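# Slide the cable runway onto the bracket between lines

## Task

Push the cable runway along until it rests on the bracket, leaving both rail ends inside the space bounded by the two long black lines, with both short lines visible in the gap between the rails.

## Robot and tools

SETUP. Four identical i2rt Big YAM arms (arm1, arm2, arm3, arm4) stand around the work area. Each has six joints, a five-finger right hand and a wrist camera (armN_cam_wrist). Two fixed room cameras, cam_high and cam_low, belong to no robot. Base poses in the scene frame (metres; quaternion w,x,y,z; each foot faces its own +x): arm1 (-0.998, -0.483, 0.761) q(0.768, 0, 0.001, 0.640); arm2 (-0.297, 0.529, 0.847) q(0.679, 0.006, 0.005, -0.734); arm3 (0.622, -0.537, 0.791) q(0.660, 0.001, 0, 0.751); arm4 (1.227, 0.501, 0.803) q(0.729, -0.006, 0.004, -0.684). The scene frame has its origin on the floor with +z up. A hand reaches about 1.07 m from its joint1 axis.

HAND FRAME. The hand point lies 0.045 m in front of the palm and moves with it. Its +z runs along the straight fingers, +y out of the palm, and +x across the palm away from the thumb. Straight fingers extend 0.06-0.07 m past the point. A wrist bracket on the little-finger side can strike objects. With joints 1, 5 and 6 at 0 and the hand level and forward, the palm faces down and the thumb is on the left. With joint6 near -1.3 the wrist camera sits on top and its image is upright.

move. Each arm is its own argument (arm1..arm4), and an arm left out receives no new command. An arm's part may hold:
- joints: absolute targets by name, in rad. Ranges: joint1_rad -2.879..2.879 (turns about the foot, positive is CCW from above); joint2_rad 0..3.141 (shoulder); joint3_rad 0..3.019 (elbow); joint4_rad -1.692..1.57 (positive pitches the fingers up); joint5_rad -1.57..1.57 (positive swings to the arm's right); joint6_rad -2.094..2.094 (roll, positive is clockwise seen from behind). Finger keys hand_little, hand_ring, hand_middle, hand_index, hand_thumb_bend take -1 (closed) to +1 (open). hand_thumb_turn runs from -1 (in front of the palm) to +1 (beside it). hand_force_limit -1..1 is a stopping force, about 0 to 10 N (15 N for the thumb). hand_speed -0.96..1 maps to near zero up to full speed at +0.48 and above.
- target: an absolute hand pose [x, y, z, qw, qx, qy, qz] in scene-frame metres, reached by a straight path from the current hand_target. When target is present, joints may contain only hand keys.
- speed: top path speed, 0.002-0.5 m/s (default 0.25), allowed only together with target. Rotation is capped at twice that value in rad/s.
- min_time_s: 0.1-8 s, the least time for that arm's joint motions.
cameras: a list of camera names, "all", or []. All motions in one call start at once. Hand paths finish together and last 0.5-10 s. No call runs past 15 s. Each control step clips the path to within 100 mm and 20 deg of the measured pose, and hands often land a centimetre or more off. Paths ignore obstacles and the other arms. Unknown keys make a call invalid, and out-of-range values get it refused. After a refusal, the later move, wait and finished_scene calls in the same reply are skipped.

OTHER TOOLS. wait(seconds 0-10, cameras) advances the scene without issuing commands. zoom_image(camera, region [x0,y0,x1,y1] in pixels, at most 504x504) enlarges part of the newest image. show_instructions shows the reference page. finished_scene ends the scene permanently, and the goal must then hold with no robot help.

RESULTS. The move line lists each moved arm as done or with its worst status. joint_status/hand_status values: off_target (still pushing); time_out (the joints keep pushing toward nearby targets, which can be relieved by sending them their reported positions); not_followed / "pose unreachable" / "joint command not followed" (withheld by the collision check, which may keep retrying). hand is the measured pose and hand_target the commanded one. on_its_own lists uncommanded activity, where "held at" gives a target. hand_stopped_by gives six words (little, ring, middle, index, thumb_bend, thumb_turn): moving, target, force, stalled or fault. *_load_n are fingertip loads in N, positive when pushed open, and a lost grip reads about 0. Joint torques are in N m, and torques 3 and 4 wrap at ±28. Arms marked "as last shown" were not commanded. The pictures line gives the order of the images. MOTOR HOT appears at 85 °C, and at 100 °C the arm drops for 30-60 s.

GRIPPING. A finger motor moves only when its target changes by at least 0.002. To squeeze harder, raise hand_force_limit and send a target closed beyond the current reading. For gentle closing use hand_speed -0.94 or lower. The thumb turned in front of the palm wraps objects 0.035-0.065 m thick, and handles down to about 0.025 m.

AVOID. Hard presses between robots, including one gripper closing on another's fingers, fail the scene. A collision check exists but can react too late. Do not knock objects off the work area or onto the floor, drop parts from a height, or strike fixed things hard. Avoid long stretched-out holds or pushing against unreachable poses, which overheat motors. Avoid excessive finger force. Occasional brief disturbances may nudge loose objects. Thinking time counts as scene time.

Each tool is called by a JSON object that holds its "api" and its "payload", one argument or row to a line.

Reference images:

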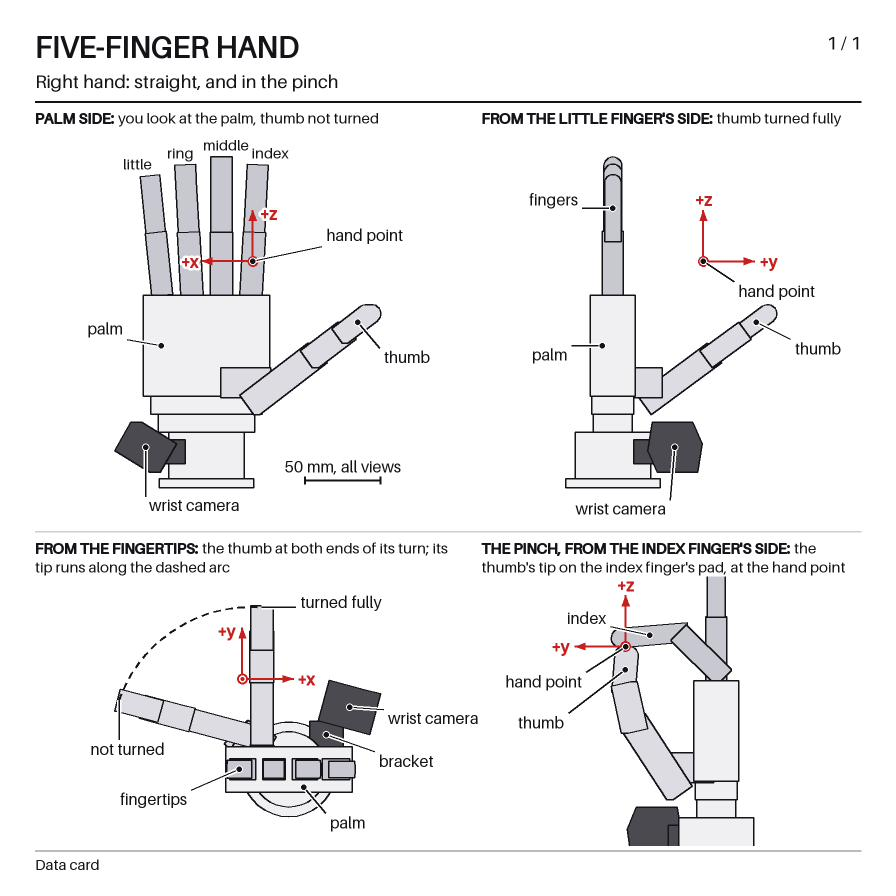

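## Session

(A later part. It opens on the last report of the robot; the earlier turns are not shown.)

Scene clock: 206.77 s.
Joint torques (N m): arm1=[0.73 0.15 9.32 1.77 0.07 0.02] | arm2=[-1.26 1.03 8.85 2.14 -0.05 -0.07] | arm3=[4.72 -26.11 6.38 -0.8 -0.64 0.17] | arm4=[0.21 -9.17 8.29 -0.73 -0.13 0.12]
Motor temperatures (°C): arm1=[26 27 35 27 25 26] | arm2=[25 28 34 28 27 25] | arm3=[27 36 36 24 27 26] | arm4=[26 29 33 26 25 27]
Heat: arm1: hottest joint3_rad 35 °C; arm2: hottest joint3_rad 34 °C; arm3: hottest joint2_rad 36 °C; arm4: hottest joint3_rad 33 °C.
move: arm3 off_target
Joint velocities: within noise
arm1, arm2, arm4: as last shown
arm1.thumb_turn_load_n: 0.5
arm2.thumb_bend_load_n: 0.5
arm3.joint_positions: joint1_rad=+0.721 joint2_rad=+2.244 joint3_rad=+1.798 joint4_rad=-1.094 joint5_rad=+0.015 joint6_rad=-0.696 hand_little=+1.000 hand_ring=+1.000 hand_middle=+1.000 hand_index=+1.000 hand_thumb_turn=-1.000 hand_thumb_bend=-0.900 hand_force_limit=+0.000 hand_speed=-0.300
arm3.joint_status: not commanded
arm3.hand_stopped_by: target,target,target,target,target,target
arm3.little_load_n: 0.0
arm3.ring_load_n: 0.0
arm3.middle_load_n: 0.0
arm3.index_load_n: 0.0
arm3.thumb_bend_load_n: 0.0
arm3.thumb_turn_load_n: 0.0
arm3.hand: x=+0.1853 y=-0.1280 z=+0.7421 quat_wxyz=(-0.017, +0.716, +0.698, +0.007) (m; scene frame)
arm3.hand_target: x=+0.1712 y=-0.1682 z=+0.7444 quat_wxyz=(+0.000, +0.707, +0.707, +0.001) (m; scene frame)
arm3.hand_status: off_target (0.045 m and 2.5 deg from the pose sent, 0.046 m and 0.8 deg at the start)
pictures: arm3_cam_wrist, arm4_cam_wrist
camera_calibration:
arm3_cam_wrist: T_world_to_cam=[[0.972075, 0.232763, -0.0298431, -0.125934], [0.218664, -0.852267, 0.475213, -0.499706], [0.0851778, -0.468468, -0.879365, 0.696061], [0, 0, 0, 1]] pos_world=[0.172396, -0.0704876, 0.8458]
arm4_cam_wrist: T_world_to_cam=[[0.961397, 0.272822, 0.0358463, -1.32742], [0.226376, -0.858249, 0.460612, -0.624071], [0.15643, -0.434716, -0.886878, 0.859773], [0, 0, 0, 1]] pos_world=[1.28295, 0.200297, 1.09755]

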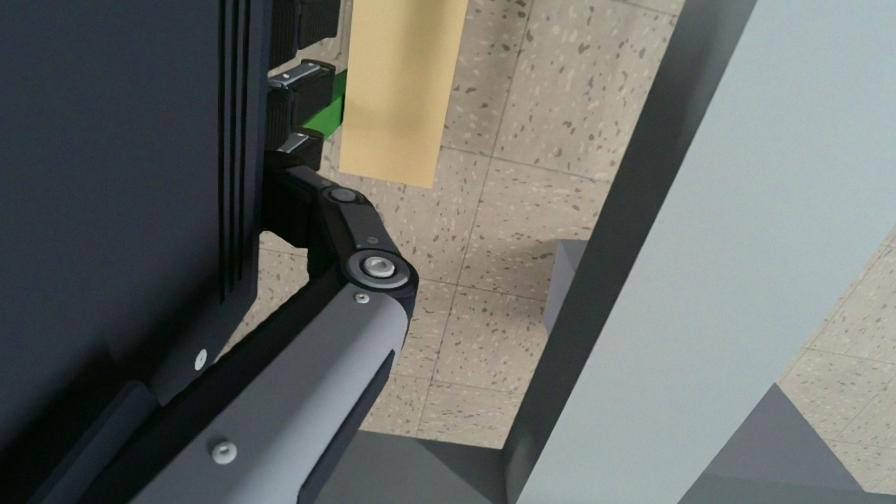

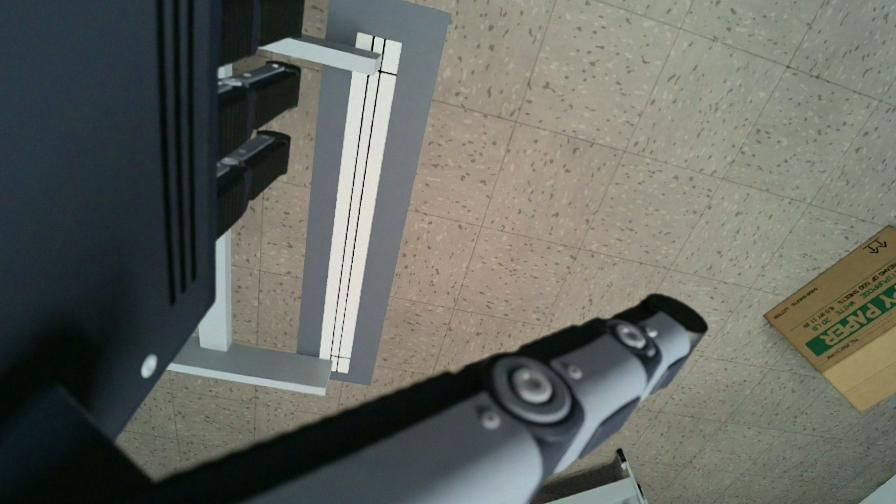

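{"api": "move", "payload": {
  "arm3": {"target": [0.180, -0.20, 0.745, 0, 0.7071, 0.7071, 0], "speed": 0.03},
  "cameras": ["arm4_cam_wrist"]
}}

{"api": "zoom_image", "payload": {
  "camera": "arm4_cam_wrist",
  "region": [350, 30, 400, 80]
}}

{"api": "zoom_image", "payload": {
  "camera": "arm4_cam_wrist",
  "region": [310, 340, 360, 390]
}}

Scene clock: 209.03 s.
Joint torques (N m): arm1=[0.91 0.03 9.46 1.8 0.07 0.05] | arm2=[-1.08 0.09 8.77 2.14 -0.07 -0.02] | arm3=[7 -24.23 4.08 -1.78 -1.21 0.14] | arm4=[0.56 -10.29 8.28 -0.65 -0.12 0.09]
Motor temperatures (°C): arm1=[26 27 35 27 25 26] | arm2=[25 28 34 28 27 25] | arm3=[27 37 35 24 27 26] | arm4=[26 29 33 26 25 27]
Heat: arm1: hottest joint3_rad 35 °C; arm2: hottest joint3_rad 34 °C; arm3: hottest joint2_rad 37 °C; arm4: hottest joint3_rad 33 °C.
move: arm3 off_target
Joint velocities: within noise
arm1, arm2, arm4: as last shown
arm1.index_load_n: -0.5
arm1.thumb_turn_load_n: 0.0
arm2.thumb_bend_load_n: 0.0
arm3.joint_positions: joint1_rad=+0.715 joint2_rad=+2.169 joint3_rad=+1.710 joint4_rad=-1.020 joint5_rad=+0.032 joint6_rad=-0.673 hand_little=+1.000 hand_ring=+1.000 hand_middle=+1.000 hand_index=+1.000 hand_thumb_turn=-1.000 hand_thumb_bend=-0.900 hand_force_limit=+0.000 hand_speed=-0.300
arm3.joint_status: not commanded
arm3.hand_stopped_by: target,target,target,target,target,target
arm3.little_load_n: 0.0
arm3.ring_load_n: 0.0
arm3.middle_load_n: 0.0
arm3.index_load_n: 0.0
arm3.thumb_bend_load_n: 0.0
arm3.thumb_turn_load_n: 0.0
arm3.hand: x=+0.1937 y=-0.1276 z=+0.7555 quat_wxyz=(-0.048, +0.726, +0.686, +0.012) (m; scene frame)
arm3.hand_target: x=+0.1839 y=-0.1948 z=+0.7454 quat_wxyz=(+0.000, +0.707, +0.707, +0.003) (m; scene frame)
arm3.hand_status: off_target (0.074 m and 6.5 deg from the pose sent, 0.072 m and 2.5 deg at the start)
pictures: arm4_cam_wrist
camera_calibration:
arm4_cam_wrist: T_world_to_cam=[[0.961397, 0.272822, 0.0358463, -1.32742], [0.226376, -0.858249, 0.460612, -0.624071], [0.15643, -0.434716, -0.886878, 0.859773], [0, 0, 0, 1]] pos_world=[1.28295, 0.200297, 1.09755]

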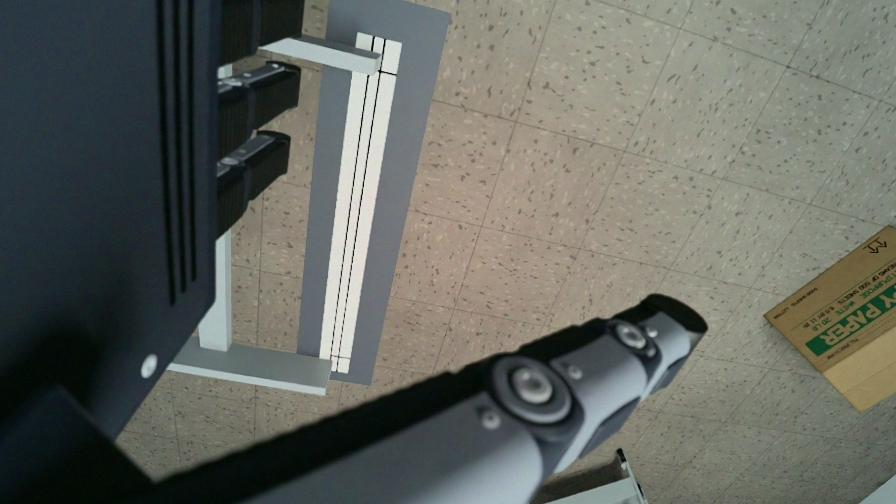

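Scaled by 10.080.

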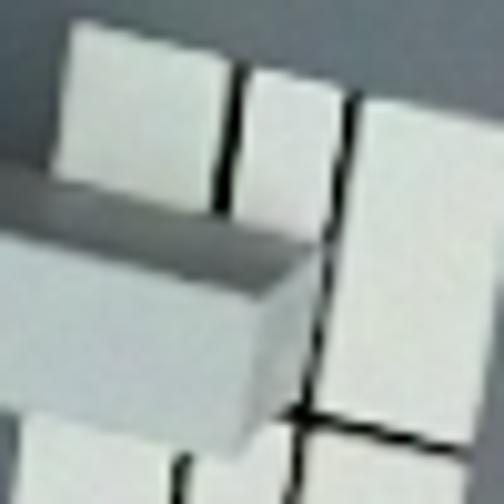

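Scaled by 10.080.

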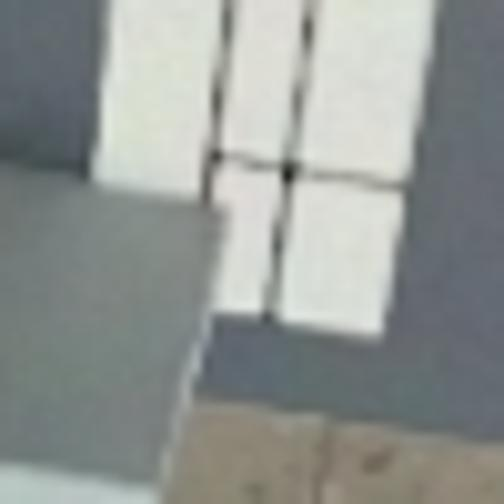

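{"api": "move", "payload": {
  "arm3": {"target": [0.172, -0.15, 0.742, 0, 0.7071, 0.7071, 0], "speed": 0.05},
  "arm2": {"target": [-0.08, -0.02, 0.96, 0, 0, 1, 0], "speed": 0.2, "joints": {"hand_thumb_turn": -1.0, "hand_speed": -0.3}},
  "cameras": ["arm2_cam_wrist", "arm3_cam_wrist", "cam_high", "cam_low"]
}}

Scene clock: 220.07 s.
Joint torques (N m): arm1=[0.79 -0.09 9.35 1.91 0.07 0.03] | arm2=[-2.02 -18.37 11.88 0.08 -0.29 0.07] | arm3=[3.25 -20.78 11.52 -1.29 -0.84 -0.28] | arm4=[1.14 -9.47 8.62 -0.64 -0.08 0.16]
Motor temperatures (°C): arm1=[26 27 35 27 25 26] | arm2=[25 28 34 28 27 25] | arm3=[28 36 35 24 28 26] | arm4=[26 29 33 26 25 27]
Heat: arm1: hottest joint3_rad 35 °C; arm2: hottest joint3_rad 34 °C; arm3: hottest joint2_rad 36 °C; arm4: hottest joint3_rad 33 °C.
move: arm2 off_target; arm3 off_target
Joint velocities: within noise
arm1, arm4: as last shown
arm1.index_load_n: 0.0
arm2.joint_positions: joint1_rad=+0.392 joint2_rad=+1.998 joint3_rad=+1.854 joint4_rad=-1.414 joint5_rad=+0.011 joint6_rad=+0.283 hand_little=+1.000 hand_ring=+1.000 hand_middle=+1.000 hand_index=+1.000 hand_thumb_turn=-1.000 hand_thumb_bend=+1.000 hand_force_limit=+0.000 hand_speed=-0.300
arm2.joint_status: all done
arm2.hand_stopped_by: target,target,target,target,target,target
arm2.little_load_n: 0.0
arm2.ring_load_n: 0.0
arm2.middle_load_n: 0.0
arm2.index_load_n: 0.0
arm2.thumb_bend_load_n: 0.0
arm2.thumb_turn_load_n: 0.0
arm2.hand: x=-0.0785 y=-0.0037 z=+0.9617 quat_wxyz=(+0.003, +0.016, -1.000, +0.000) (m; scene frame)
arm2.hand_target: x=-0.0802 y=-0.0186 z=+0.9620 quat_wxyz=(-0.001, +0.003, -1.000, +0.001) (m; scene frame)
arm2.hand_status: off_target (0.016 m and 1.9 deg from the pose sent, 0.497 m and 105.0 deg at the start)
arm3.joint_positions: joint1_rad=+0.716 joint2_rad=+2.215 joint3_rad=+1.786 joint4_rad=-1.098 joint5_rad=+0.017 joint6_rad=-0.671 hand_little=+1.000 hand_ring=+1.000 hand_middle=+1.000 hand_index=+1.000 hand_thumb_turn=-1.000 hand_thumb_bend=-0.900 hand_force_limit=+0.000 hand_speed=-0.300
arm3.joint_status: not commanded
arm3.hand_stopped_by: target,target,target,target,target,target
arm3.little_load_n: 0.0
arm3.ring_load_n: 0.0
arm3.middle_load_n: 0.0
arm3.index_load_n: 0.0
arm3.thumb_bend_load_n: 0.0
arm3.thumb_turn_load_n: 0.0
arm3.hand: x=+0.1881 y=-0.1277 z=+0.7555 quat_wxyz=(-0.023, +0.726, +0.687, +0.007) (m; scene frame)
arm3.hand_target: x=+0.1732 y=-0.1507 z=+0.7422 quat_wxyz=(+0.000, +0.708, +0.707, -0.001) (m; scene frame)
arm3.hand_status: off_target (0.031 m and 4.2 deg from the pose sent, 0.034 m and 6.5 deg at the start)
pictures: arm2_cam_wrist, arm3_cam_wrist, cam_high, cam_low
camera_calibration:
arm2_cam_wrist: T_world_to_cam=[[-0.269485, 0.962642, 0.0264142, -0.0471151], [0.830308, 0.21837, 0.512741, -0.431671], [0.487818, 0.160108, -0.858137, 0.982588], [0, 0, 0, 1]] pos_world=[-0.1336, -0.017701, 1.06577]
arm3_cam_wrist: T_world_to_cam=[[0.97839, 0.203482, -0.0367163, -0.128139], [0.196904, -0.86272, 0.465771, -0.496522], [0.0631, -0.462935, -0.884143, 0.716223], [0, 0, 0, 1]] pos_world=[0.177944, -0.0707206, 0.859804]

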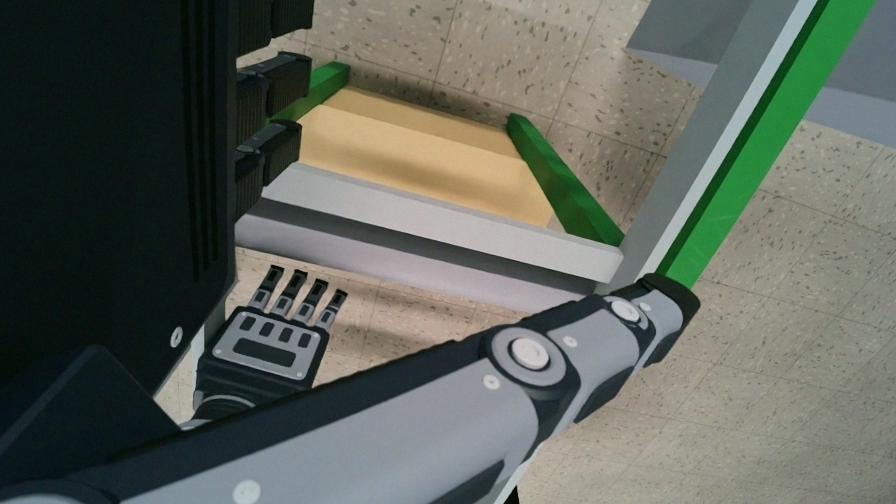

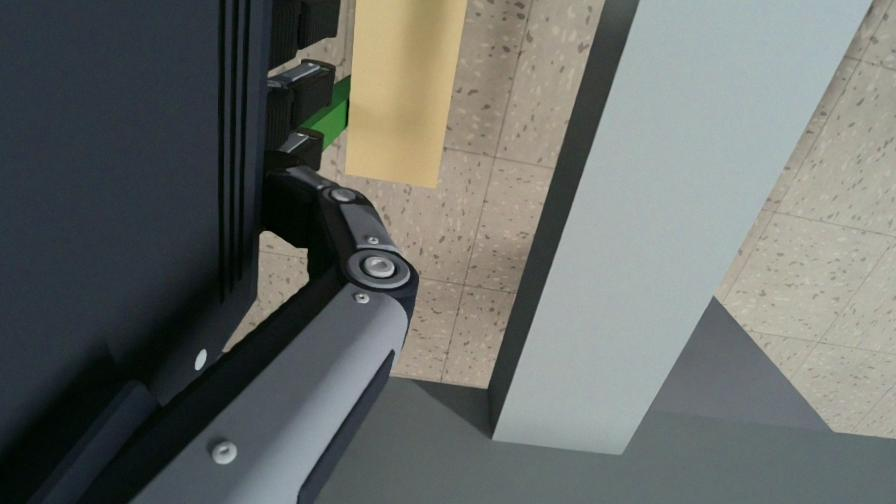

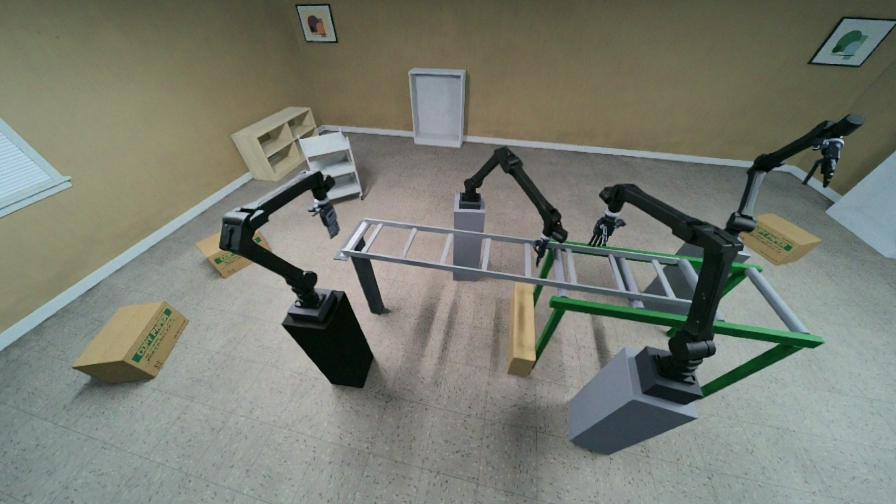

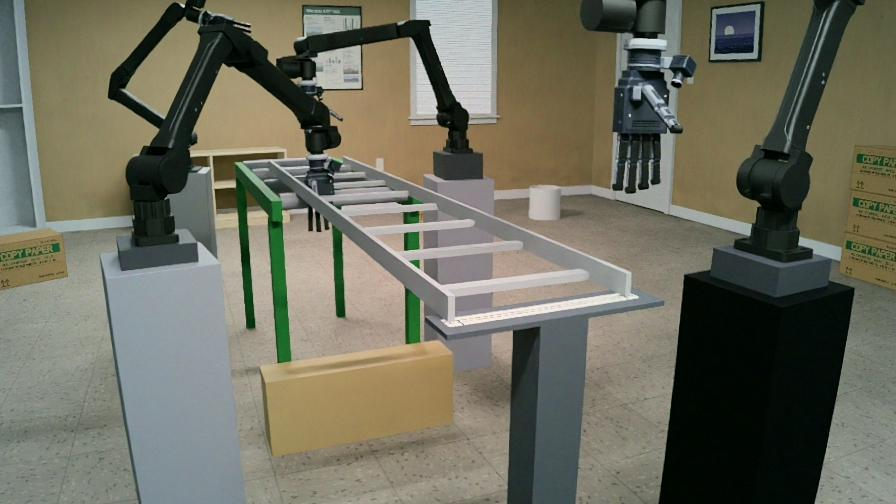

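{"api": "move", "payload": {
  "arm2": {"target": [-0.085, -0.02, 0.742, 0, 0, 1, 0], "speed": 0.12, "joints": {"hand_thumb_bend": -0.8, "hand_speed": -0.3}},
  "cameras": ["arm2_cam_wrist", "cam_low", "cam_high"]
}}

{"api": "zoom_image", "payload": {
  "camera": "cam_low",
  "region": [240, 100, 440, 260]
}}

{"api": "zoom_image", "payload": {
  "camera": "cam_high",
  "region": [500, 180, 740, 340]
}}

Scene clock: 223.93 s.
Joint torques (N m): arm1=[0.79 0.09 9.33 1.91 0.07 0.05] | arm2=[-1.73 -19.49 6.12 1.28 -0.26 0.04] | arm3=[3.31 -20.78 11.55 -1.29 -0.84 -0.28] | arm4=[1.61 -9.11 8.36 -0.95 -0.14 0.13]
Motor temperatures (°C): arm1=[26 27 35 27 25 26] | arm2=[25 29 34 28 27 25] | arm3=[28 37 35 24 28 26] | arm4=[26 28 33 26 25 27]
Heat: arm1: hottest joint3_rad 35 °C; arm2: hottest joint3_rad 34 °C; arm3: hottest joint2_rad 37 °C; arm4: hottest joint3_rad 33 °C.
move: arm2 off_target
Joint velocities: within noise
arm1, arm3, arm4: as last shown
arm2.joint_positions: joint1_rad=+0.383 joint2_rad=+2.216 joint3_rad=+1.680 joint4_rad=-0.994 joint5_rad=+0.011 joint6_rad=+0.283 hand_little=+1.000 hand_ring=+1.000 hand_middle=+1.000 hand_index=+1.000 hand_thumb_turn=-1.000 hand_thumb_bend=-0.800 hand_force_limit=+0.000 hand_speed=-0.300
arm2.joint_status: all done
arm2.hand_stopped_by: target,target,target,target,target,target
arm2.little_load_n: 0.0
arm2.ring_load_n: 0.0
arm2.middle_load_n: 0.0
arm2.index_load_n: 0.0
arm2.thumb_bend_load_n: 0.0
arm2.thumb_turn_load_n: 0.0
arm2.hand: x=-0.0767 y=-0.0229 z=+0.7652 quat_wxyz=(-0.001, +0.011, -1.000, +0.013) (m; scene frame)
arm2.hand_target: x=-0.0849 y=-0.0194 z=+0.7427 quat_wxyz=(+0.000, +0.000, -1.000, +0.000) (m; scene frame)
arm2.hand_status: off_target (0.025 m and 2.0 deg from the pose sent, 0.220 m and 1.9 deg at the start)
pictures: arm2_cam_wrist, cam_high, cam_low
camera_calibration:
arm2_cam_wrist: T_world_to_cam=[[-0.260613, 0.965441, -0.00203536, -0.000395967], [0.827975, 0.224588, 0.513827, -0.32907], [0.496527, 0.132225, -0.857891, 0.816021], [0, 0, 0, 1]] pos_world=[-0.132818, -0.0336106, 0.869142]

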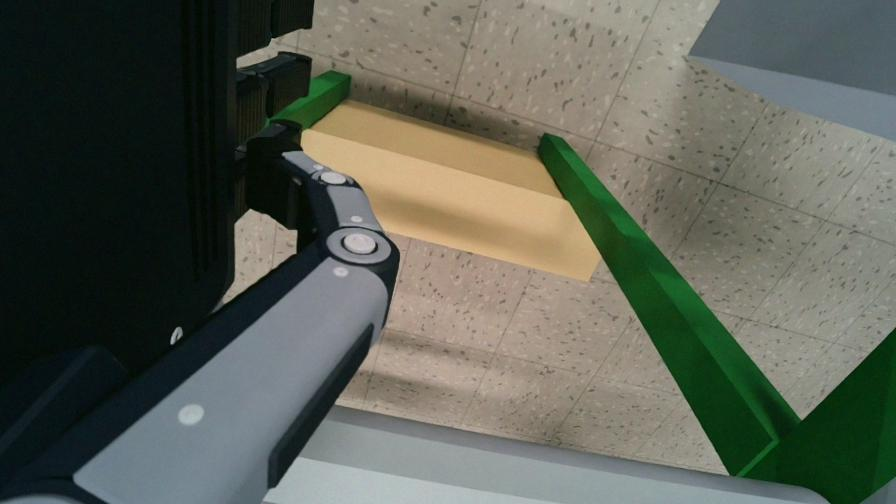

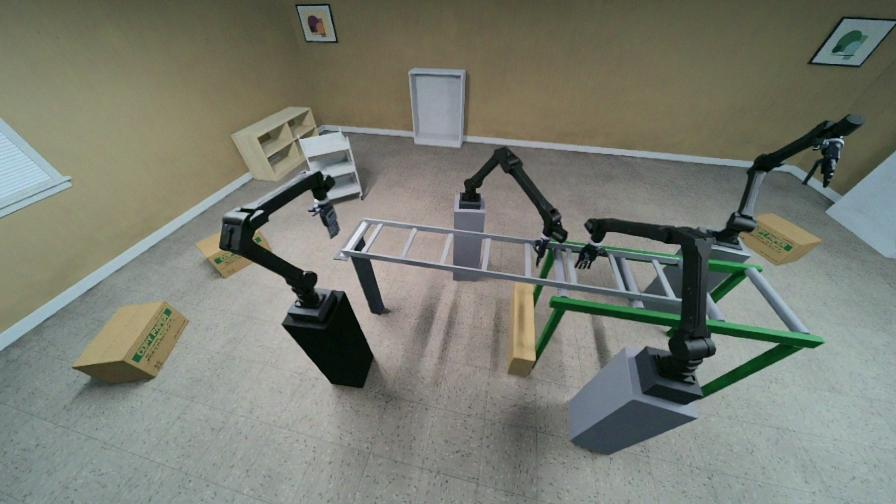

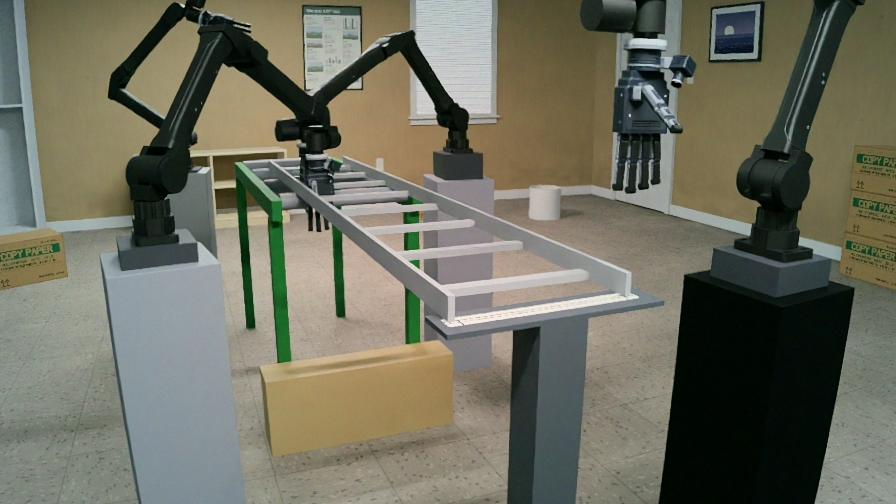

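Scaled by 2.520.

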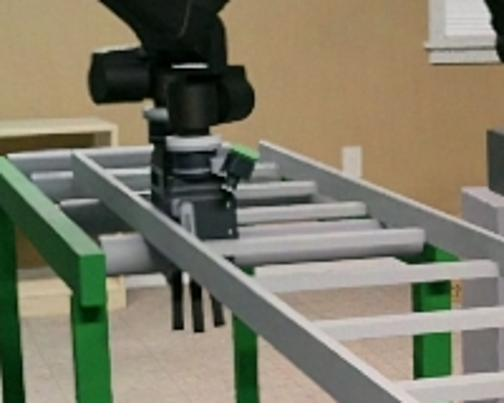

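Scaled by 2.100.

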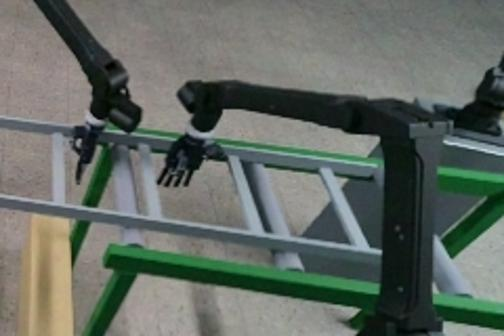

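{"api": "move", "payload": {
  "arm2": {"target": [-0.085, -0.07, 0.722, 0, 0, 1, 0], "speed": 0.05},
  "cameras": ["arm4_cam_wrist", "cam_low"]
}}

{"api": "zoom_image", "payload": {
  "camera": "arm4_cam_wrist",
  "region": [350, 30, 400, 80]
}}

{"api": "zoom_image", "payload": {
  "camera": "arm4_cam_wrist",
  "region": [310, 340, 360, 390]
}}

Scene clock: 226.27 s.
Joint torques (N m): arm1=[0.73 0.32 9.26 1.83 0.06 0.05] | arm2=[-1.9 -20.89 10.55 0.1 -0.29 -0.14] | arm3=[3.25 -20.78 11.55 -1.29 -0.84 -0.28] | arm4=[0.56 -9.58 8.43 -0.55 -0.09 0.12]
Motor temperatures (°C): arm1=[26 27 36 27 25 26] | arm2=[25 29 34 28 27 25] | arm3=[28 37 35 24 28 26] | arm4=[26 28 33 26 25 27]
Heat: arm1: hottest joint3_rad 36 °C; arm2: hottest joint3_rad 34 °C; arm3: hottest joint2_rad 37 °C; arm4: hottest joint3_rad 33 °C.
move: arm2 off_target
Joint velocities: within noise
arm1, arm3, arm4: as last shown
arm1.little_load_n: 0.5
arm2.joint_positions: joint1_rad=+0.361 joint2_rad=+2.354 joint3_rad=+1.843 joint4_rad=-1.034 joint5_rad=+0.011 joint6_rad=+0.283 hand_little=+1.000 hand_ring=+1.000 hand_middle=+1.000 hand_index=+1.000 hand_thumb_turn=-1.000 hand_thumb_bend=-0.800 hand_force_limit=+0.000 hand_speed=-0.300
arm2.joint_status: not commanded
arm2.hand_stopped_by: target,target,target,target,target,target
arm2.little_load_n: 0.5
arm2.ring_load_n: 0.0
arm2.middle_load_n: 0.0
arm2.index_load_n: 0.0
arm2.thumb_bend_load_n: 0.0
arm2.thumb_turn_load_n: 0.0
arm2.hand: x=-0.0794 y=-0.0599 z=+0.7324 quat_wxyz=(+0.001, +0.000, -1.000, +0.006) (m; scene frame)
arm2.hand_target: x=-0.0852 y=-0.0695 z=+0.7222 quat_wxyz=(+0.000, -0.001, -1.000, +0.001) (m; scene frame)
arm2.hand_status: off_target (0.016 m and 0.7 deg from the pose sent, 0.064 m and 2.0 deg at the start)
arm3.index_load_n: -0.5
pictures: arm4_cam_wrist, cam_low
camera_calibration:
arm4_cam_wrist: T_world_to_cam=[[0.961397, 0.272822, 0.0358463, -1.32742], [0.226376, -0.858249, 0.460612, -0.624071], [0.15643, -0.434716, -0.886878, 0.859773], [0, 0, 0, 1]] pos_world=[1.28295, 0.200297, 1.09755]

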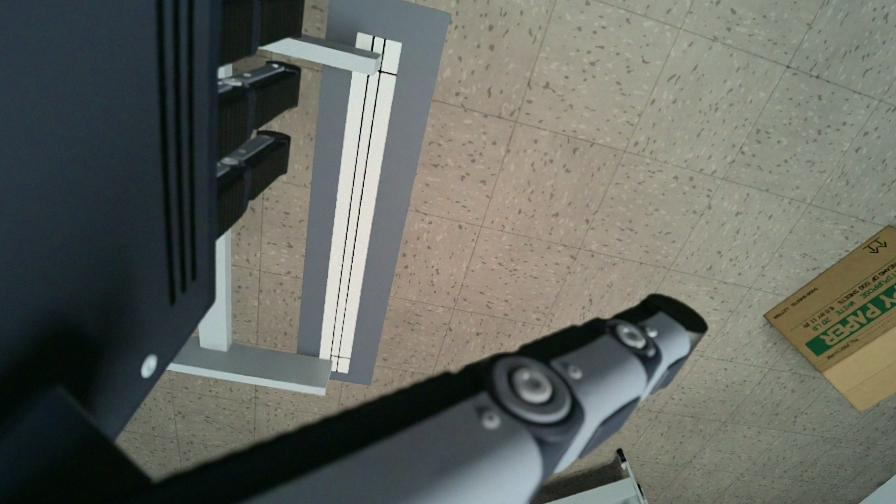

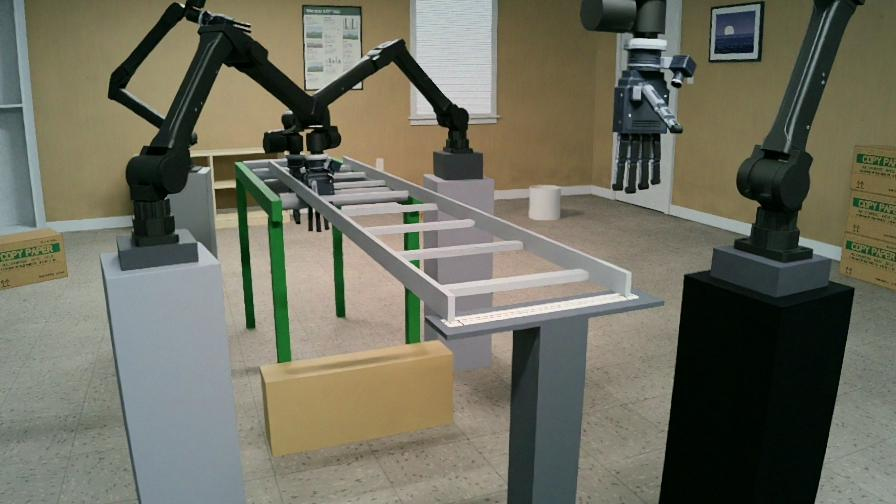

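Scaled by 10.080.

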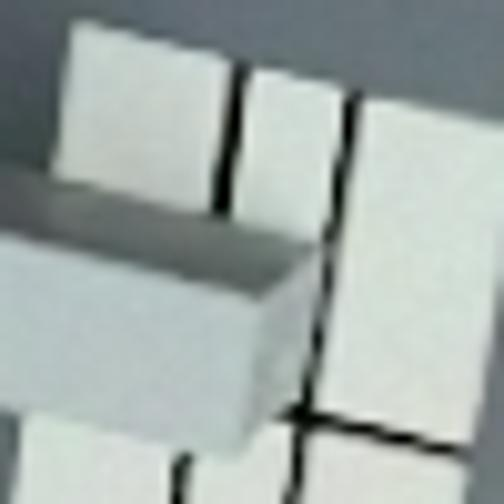

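Scaled by 10.080.

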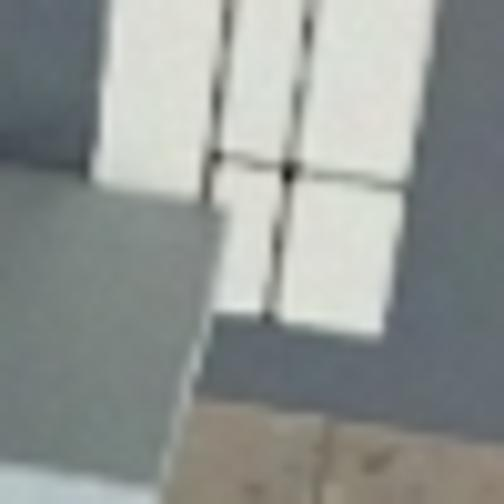

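{"api": "move", "payload": {
  "arm2": {"target": [-0.085, -0.12, 0.722, 0, 0, 1, 0], "speed": 0.05},
  "arm3": {"target": [0.172, -0.18, 0.735, 0, 0.7071, 0.7071, 0], "speed": 0.05},
  "cameras": ["arm4_cam_wrist"]
}}

{"api": "zoom_image", "payload": {
  "camera": "arm4_cam_wrist",
  "region": [350, 30, 400, 80]
}}

{"api": "zoom_image", "payload": {
  "camera": "arm4_cam_wrist",
  "region": [310, 340, 360, 390]
}}

Scene clock: 228.57 s.
Joint torques (N m): arm1=[0.73 0.03 9.43 1.87 0.06 0.05] | arm2=[-3.25 -20.66 16.94 2.14 0.17 -0.34] | arm3=[5.71 -23.12 5.64 -0.53 -0.66 0.01] | arm4=[0.79 -10.17 8.32 -1.03 -0.18 0.14]
Motor temperatures (°C): arm1=[26 27 36 27 25 26] | arm2=[25 29 35 28 27 25] | arm3=[28 37 35 24 28 26] | arm4=[26 28 33 26 25 27]
Heat: arm1: hottest joint3_rad 36 °C; arm2: hottest joint3_rad 35 °C; arm3: hottest joint2_rad 37 °C; arm4: hottest joint3_rad 33 °C.
move: arm2 off_target; arm3 off_target
Joint velocities: within noise
arm1, arm4: as last shown
arm1.little_load_n: 0.0
arm1.middle_load_n: 0.5
arm2.joint_positions: joint1_rad=+0.359 joint2_rad=+2.452 joint3_rad=+1.990 joint4_rad=-1.227 joint5_rad=+0.005 joint6_rad=+0.291 hand_little=+1.000 hand_ring=+1.000 hand_middle=+1.000 hand_index=+1.000 hand_thumb_turn=-1.000 hand_thumb_bend=-0.800 hand_force_limit=+0.000 hand_speed=-0.300
arm2.joint_status: not commanded
arm2.hand_stopped_by: target,target,target,target,target,target
arm2.little_load_n: 0.0
arm2.ring_load_n: 0.0
arm2.middle_load_n: 0.0
arm2.index_load_n: 0.0
arm2.thumb_bend_load_n: 0.0
arm2.thumb_turn_load_n: 0.0
arm2.hand: x=-0.0816 y=-0.0506 z=+0.7259 quat_wxyz=(+0.019, -0.004, -0.998, -0.064) (m; scene frame)
arm2.hand_target: x=-0.0876 y=-0.1129 z=+0.7281 quat_wxyz=(+0.001, -0.005, -1.000, +0.002) (m; scene frame)
arm2.hand_status: off_target (0.070 m and 7.7 deg from the pose sent, 0.061 m and 0.7 deg at the start)
arm3.joint_positions: joint1_rad=+0.718 joint2_rad=+2.205 joint3_rad=+1.762 joint4_rad=-1.066 joint5_rad=+0.018 joint6_rad=-0.671 hand_little=+1.000 hand_ring=+1.000 hand_middle=+1.000 hand_index=+1.000 hand_thumb_turn=-1.000 hand_thumb_bend=-0.900 hand_force_limit=+0.000 hand_speed=-0.300
arm3.joint_status: not commanded
arm3.hand_stopped_by: target,target,target,target,target,target
arm3.little_load_n: 0.0
arm3.ring_load_n: 0.0
arm3.middle_load_n: 0.0
arm3.index_load_n: 0.0
arm3.thumb_bend_load_n: 0.0
arm3.thumb_turn_load_n: 0.0
arm3.hand: x=+0.1874 y=-0.1281 z=+0.7528 quat_wxyz=(-0.033, +0.726, +0.687, +0.007) (m; scene frame)
arm3.hand_target: x=+0.1751 y=-0.1779 z=+0.7357 quat_wxyz=(+0.000, +0.707, +0.707, +0.002) (m; scene frame)
arm3.hand_status: off_target (0.057 m and 4.9 deg from the pose sent, 0.058 m and 4.2 deg at the start)
arm4.thumb_bend_load_n: -0.5
pictures: arm4_cam_wrist
camera_calibration:
arm4_cam_wrist: T_world_to_cam=[[0.961397, 0.272822, 0.0358463, -1.32742], [0.226376, -0.858249, 0.460612, -0.624071], [0.15643, -0.434716, -0.886878, 0.859773], [0, 0, 0, 1]] pos_world=[1.28295, 0.200297, 1.09755]

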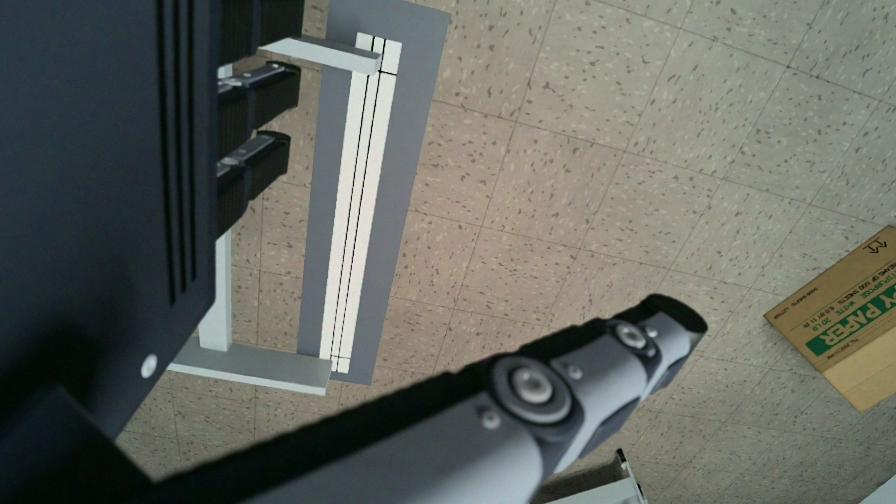

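Scaled by 10.080.

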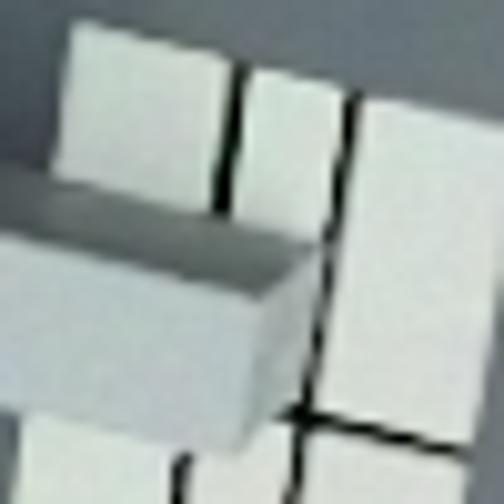

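Scaled by 10.080.

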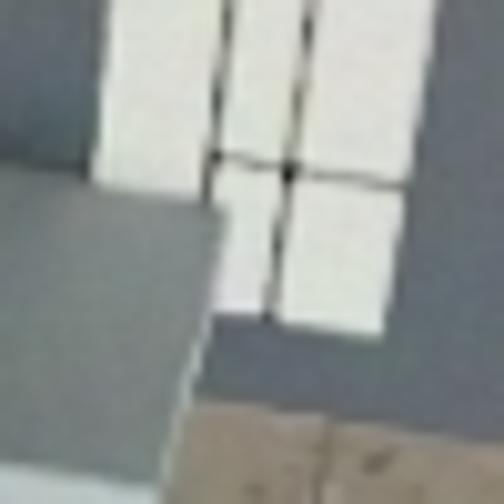

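{"api": "move", "payload": {
  "arm2": {"target": [-0.085, -0.15, 0.72, 0, 0, 1, 0], "speed": 0.05},
  "arm3": {"target": [0.172, -0.21, 0.730, 0, 0.7071, 0.7071, 0], "speed": 0.05},
  "cameras": ["arm4_cam_wrist", "arm3_cam_wrist"]
}}

{"api": "zoom_image", "payload": {
  "camera": "arm4_cam_wrist",
  "region": [350, 30, 400, 80]
}}

{"api": "zoom_image", "payload": {
  "camera": "arm4_cam_wrist",
  "region": [310, 340, 360, 390]
}}

Scene clock: 230.80 s.
Joint torques (N m): arm1=[0.5 0.03 9.37 1.73 0.07 0.03] | arm2=[-4.25 -20.78 19.89 3.81 0.29 -0.52] | arm3=[8.12 -23 3.54 -1.65 -0.98 0.06] | arm4=[-0.32 -9.93 8.24 -0.75 -0.11 0.08]
Motor temperatures (°C): arm1=[26 27 36 27 25 26] | arm2=[25 29 36 28 27 25] | arm3=[28 37 35 24 28 26] | arm4=[26 28 33 26 25 27]
Heat: arm1: hottest joint3_rad 36 °C; arm2: hottest joint3_rad 36 °C; arm3: hottest joint2_rad 37 °C; arm4: hottest joint3_rad 33 °C.
move: arm2 off_target; arm3 off_target
Joint velocities: within noise
arm1.joint_positions: joint1_rad=-0.142 joint2_rad=+0.620 joint3_rad=+1.415 joint4_rad=-1.151 joint5_rad=+0.048 joint6_rad=-1.153 hand_little=+1.000 hand_ring=+1.000 hand_middle=+1.000 hand_index=+1.000 hand_thumb_turn=+1.000 hand_thumb_bend=+1.000 hand_force_limit=+0.000 hand_speed=-0.800
arm1.joint_status: not commanded
arm1.hand_stopped_by: target,target,target,target,target,target
arm1.little_load_n: 0.0
arm1.ring_load_n: 0.0
arm1.middle_load_n: 0.0
arm1.index_load_n: -0.5
arm1.thumb_bend_load_n: 0.0
arm1.thumb_turn_load_n: 0.0
arm1.hand: x=-0.8670 y=-0.2603 z=+1.2965 quat_wxyz=(-0.409, +0.758, +0.318, +0.397) (m; scene frame)
arm1.hand_target: x=-0.8678 y=-0.2625 z=+1.3083 quat_wxyz=(-0.417, +0.751, +0.315, +0.404) (m; scene frame)
arm1.hand_status: not commanded
arm2.joint_positions: joint1_rad=+0.359 joint2_rad=+2.487 joint3_rad=+2.058 joint4_rad=-1.330 joint5_rad=+0.005 joint6_rad=+0.288 hand_little=+1.000 hand_ring=+1.000 hand_middle=+1.000 hand_index=+1.000 hand_thumb_turn=-1.000 hand_thumb_bend=-0.800 hand_force_limit=+0.000 hand_speed=-0.300
arm2.joint_status: not commanded
arm2.hand_stopped_by: target,target,target,target,target,target
arm2.little_load_n: 0.5
arm2.ring_load_n: 0.0
arm2.middle_load_n: 0.0
arm2.index_load_n: 0.0
arm2.thumb_bend_load_n: 0.0
arm2.thumb_turn_load_n: 0.0
arm2.hand: x=-0.0834 y=-0.0451 z=+0.7323 quat_wxyz=(+0.028, -0.002, -0.995, -0.097) (m; scene frame)
arm2.hand_target: x=-0.0910 y=-0.1313 z=+0.7331 quat_wxyz=(+0.003, -0.002, -1.000, +0.005) (m; scene frame)
arm2.hand_status: off_target (0.106 m and 11.6 deg from the pose sent, 0.100 m and 7.7 deg at the start; pose on its path clipped on 20 of 41 steps)
arm3.joint_positions: joint1_rad=+0.719 joint2_rad=+2.173 joint3_rad=+1.708 joint4_rad=-0.993 joint5_rad=+0.027 joint6_rad=-0.647 hand_little=+1.000 hand_ring=+1.000 hand_middle=+1.000 hand_index=+1.000 hand_thumb_turn=-1.000 hand_thumb_bend=-0.900 hand_force_limit=+0.000 hand_speed=-0.300
arm3.joint_status: not commanded
arm3.hand_stopped_by: target,target,target,target,target,target
arm3.little_load_n: 0.0
arm3.ring_load_n: 0.0
arm3.middle_load_n: 0.0
arm3.index_load_n: 0.0
arm3.thumb_bend_load_n: 0.0
arm3.thumb_turn_load_n: 0.0
arm3.hand: x=+0.1859 y=-0.1279 z=+0.7517 quat_wxyz=(-0.058, +0.733, +0.678, +0.008) (m; scene frame)
arm3.hand_target: x=+0.1772 y=-0.2037 z=+0.7314 quat_wxyz=(-0.001, +0.707, +0.707, +0.003) (m; scene frame)
arm3.hand_status: off_target (0.086 m and 8.1 deg from the pose sent, 0.086 m and 4.9 deg at the start)
arm4.joint_positions: joint1_rad=-0.049 joint2_rad=+1.191 joint3_rad=+1.080 joint4_rad=-1.446 joint5_rad=-0.012 joint6_rad=+1.575 hand_little=+1.000 hand_ring=+1.000 hand_middle=+1.000 hand_index=+1.000 hand_thumb_turn=-1.000 hand_thumb_bend=+1.000 hand_force_limit=+0.000 hand_speed=-0.700
arm4.joint_status: not commanded
arm4.hand_stopped_by: target,target,target,target,target,target
arm4.little_load_n: 0.0
arm4.ring_load_n: 0.0
arm4.middle_load_n: 0.0
arm4.index_load_n: 0.0
arm4.thumb_bend_load_n: 0.0
arm4.thumb_turn_load_n: 0.0
arm4.hand: x=+1.2967 y=+0.1436 z=+1.0014 quat_wxyz=(-0.005, -0.703, -0.711, +0.006) (m; scene frame)
arm4.hand_target: x=+1.2998 y=+0.1501 z=+1.0001 quat_wxyz=(+0.000, -0.707, -0.707, +0.000) (m; scene frame)
arm4.hand_status: not commanded
pictures: arm3_cam_wrist, arm4_cam_wrist
camera_calibration:
arm3_cam_wrist: T_world_to_cam=[[0.980059, 0.185068, -0.0723474, -0.101903], [0.198378, -0.890366, 0.409749, -0.456225], [0.0114157, -0.41593, -0.909325, 0.747545], [0, 0, 0, 1]] pos_world=[0.181842, -0.0764218, 0.859327]
arm4_cam_wrist: T_world_to_cam=[[0.961397, 0.272822, 0.0358463, -1.32742], [0.226376, -0.858249, 0.460612, -0.624071], [0.15643, -0.434716, -0.886878, 0.859773], [0, 0, 0, 1]] pos_world=[1.28295, 0.200297, 1.09755]

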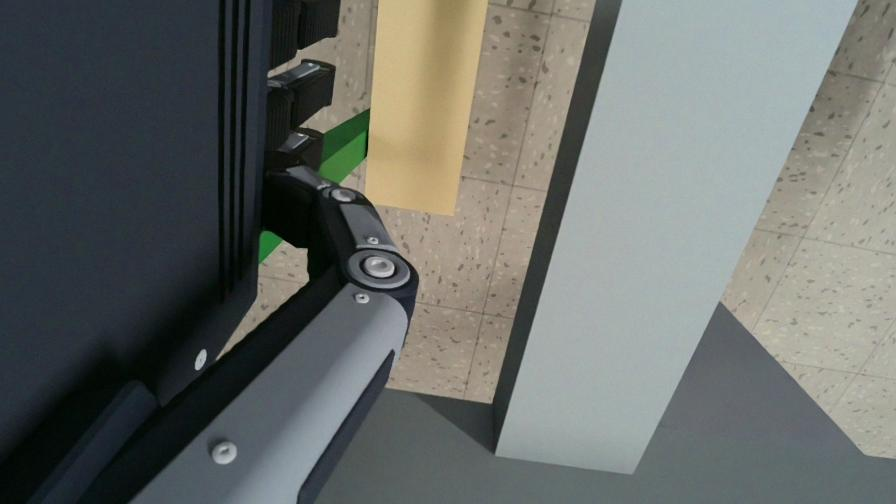

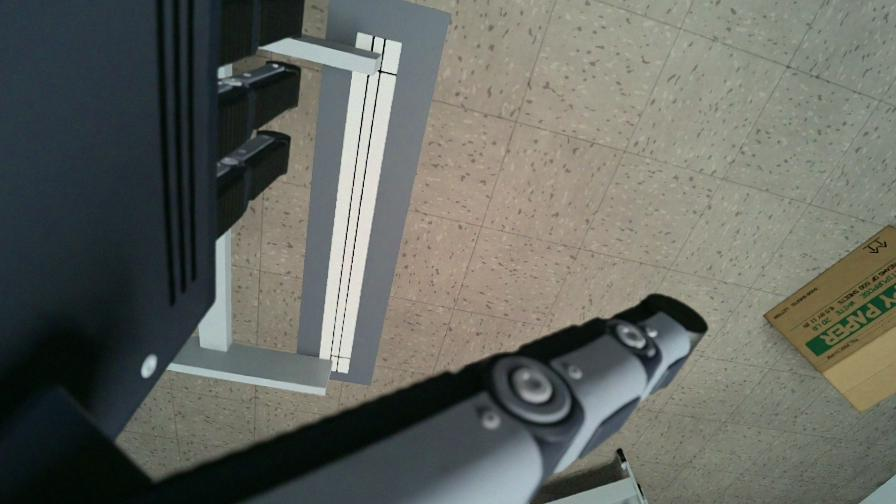

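Scaled by 10.080.

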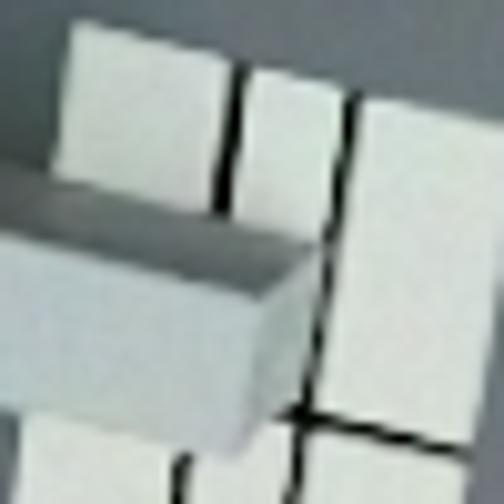

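Scaled by 10.080.

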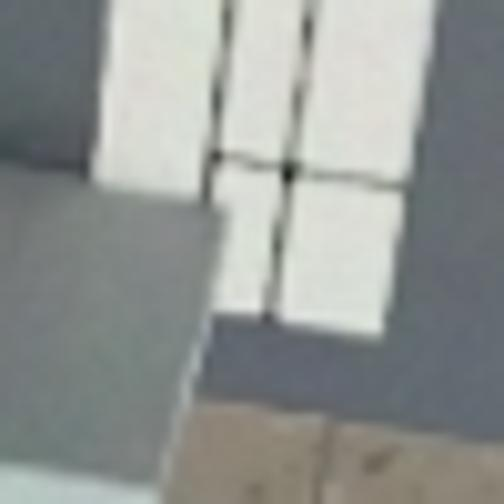

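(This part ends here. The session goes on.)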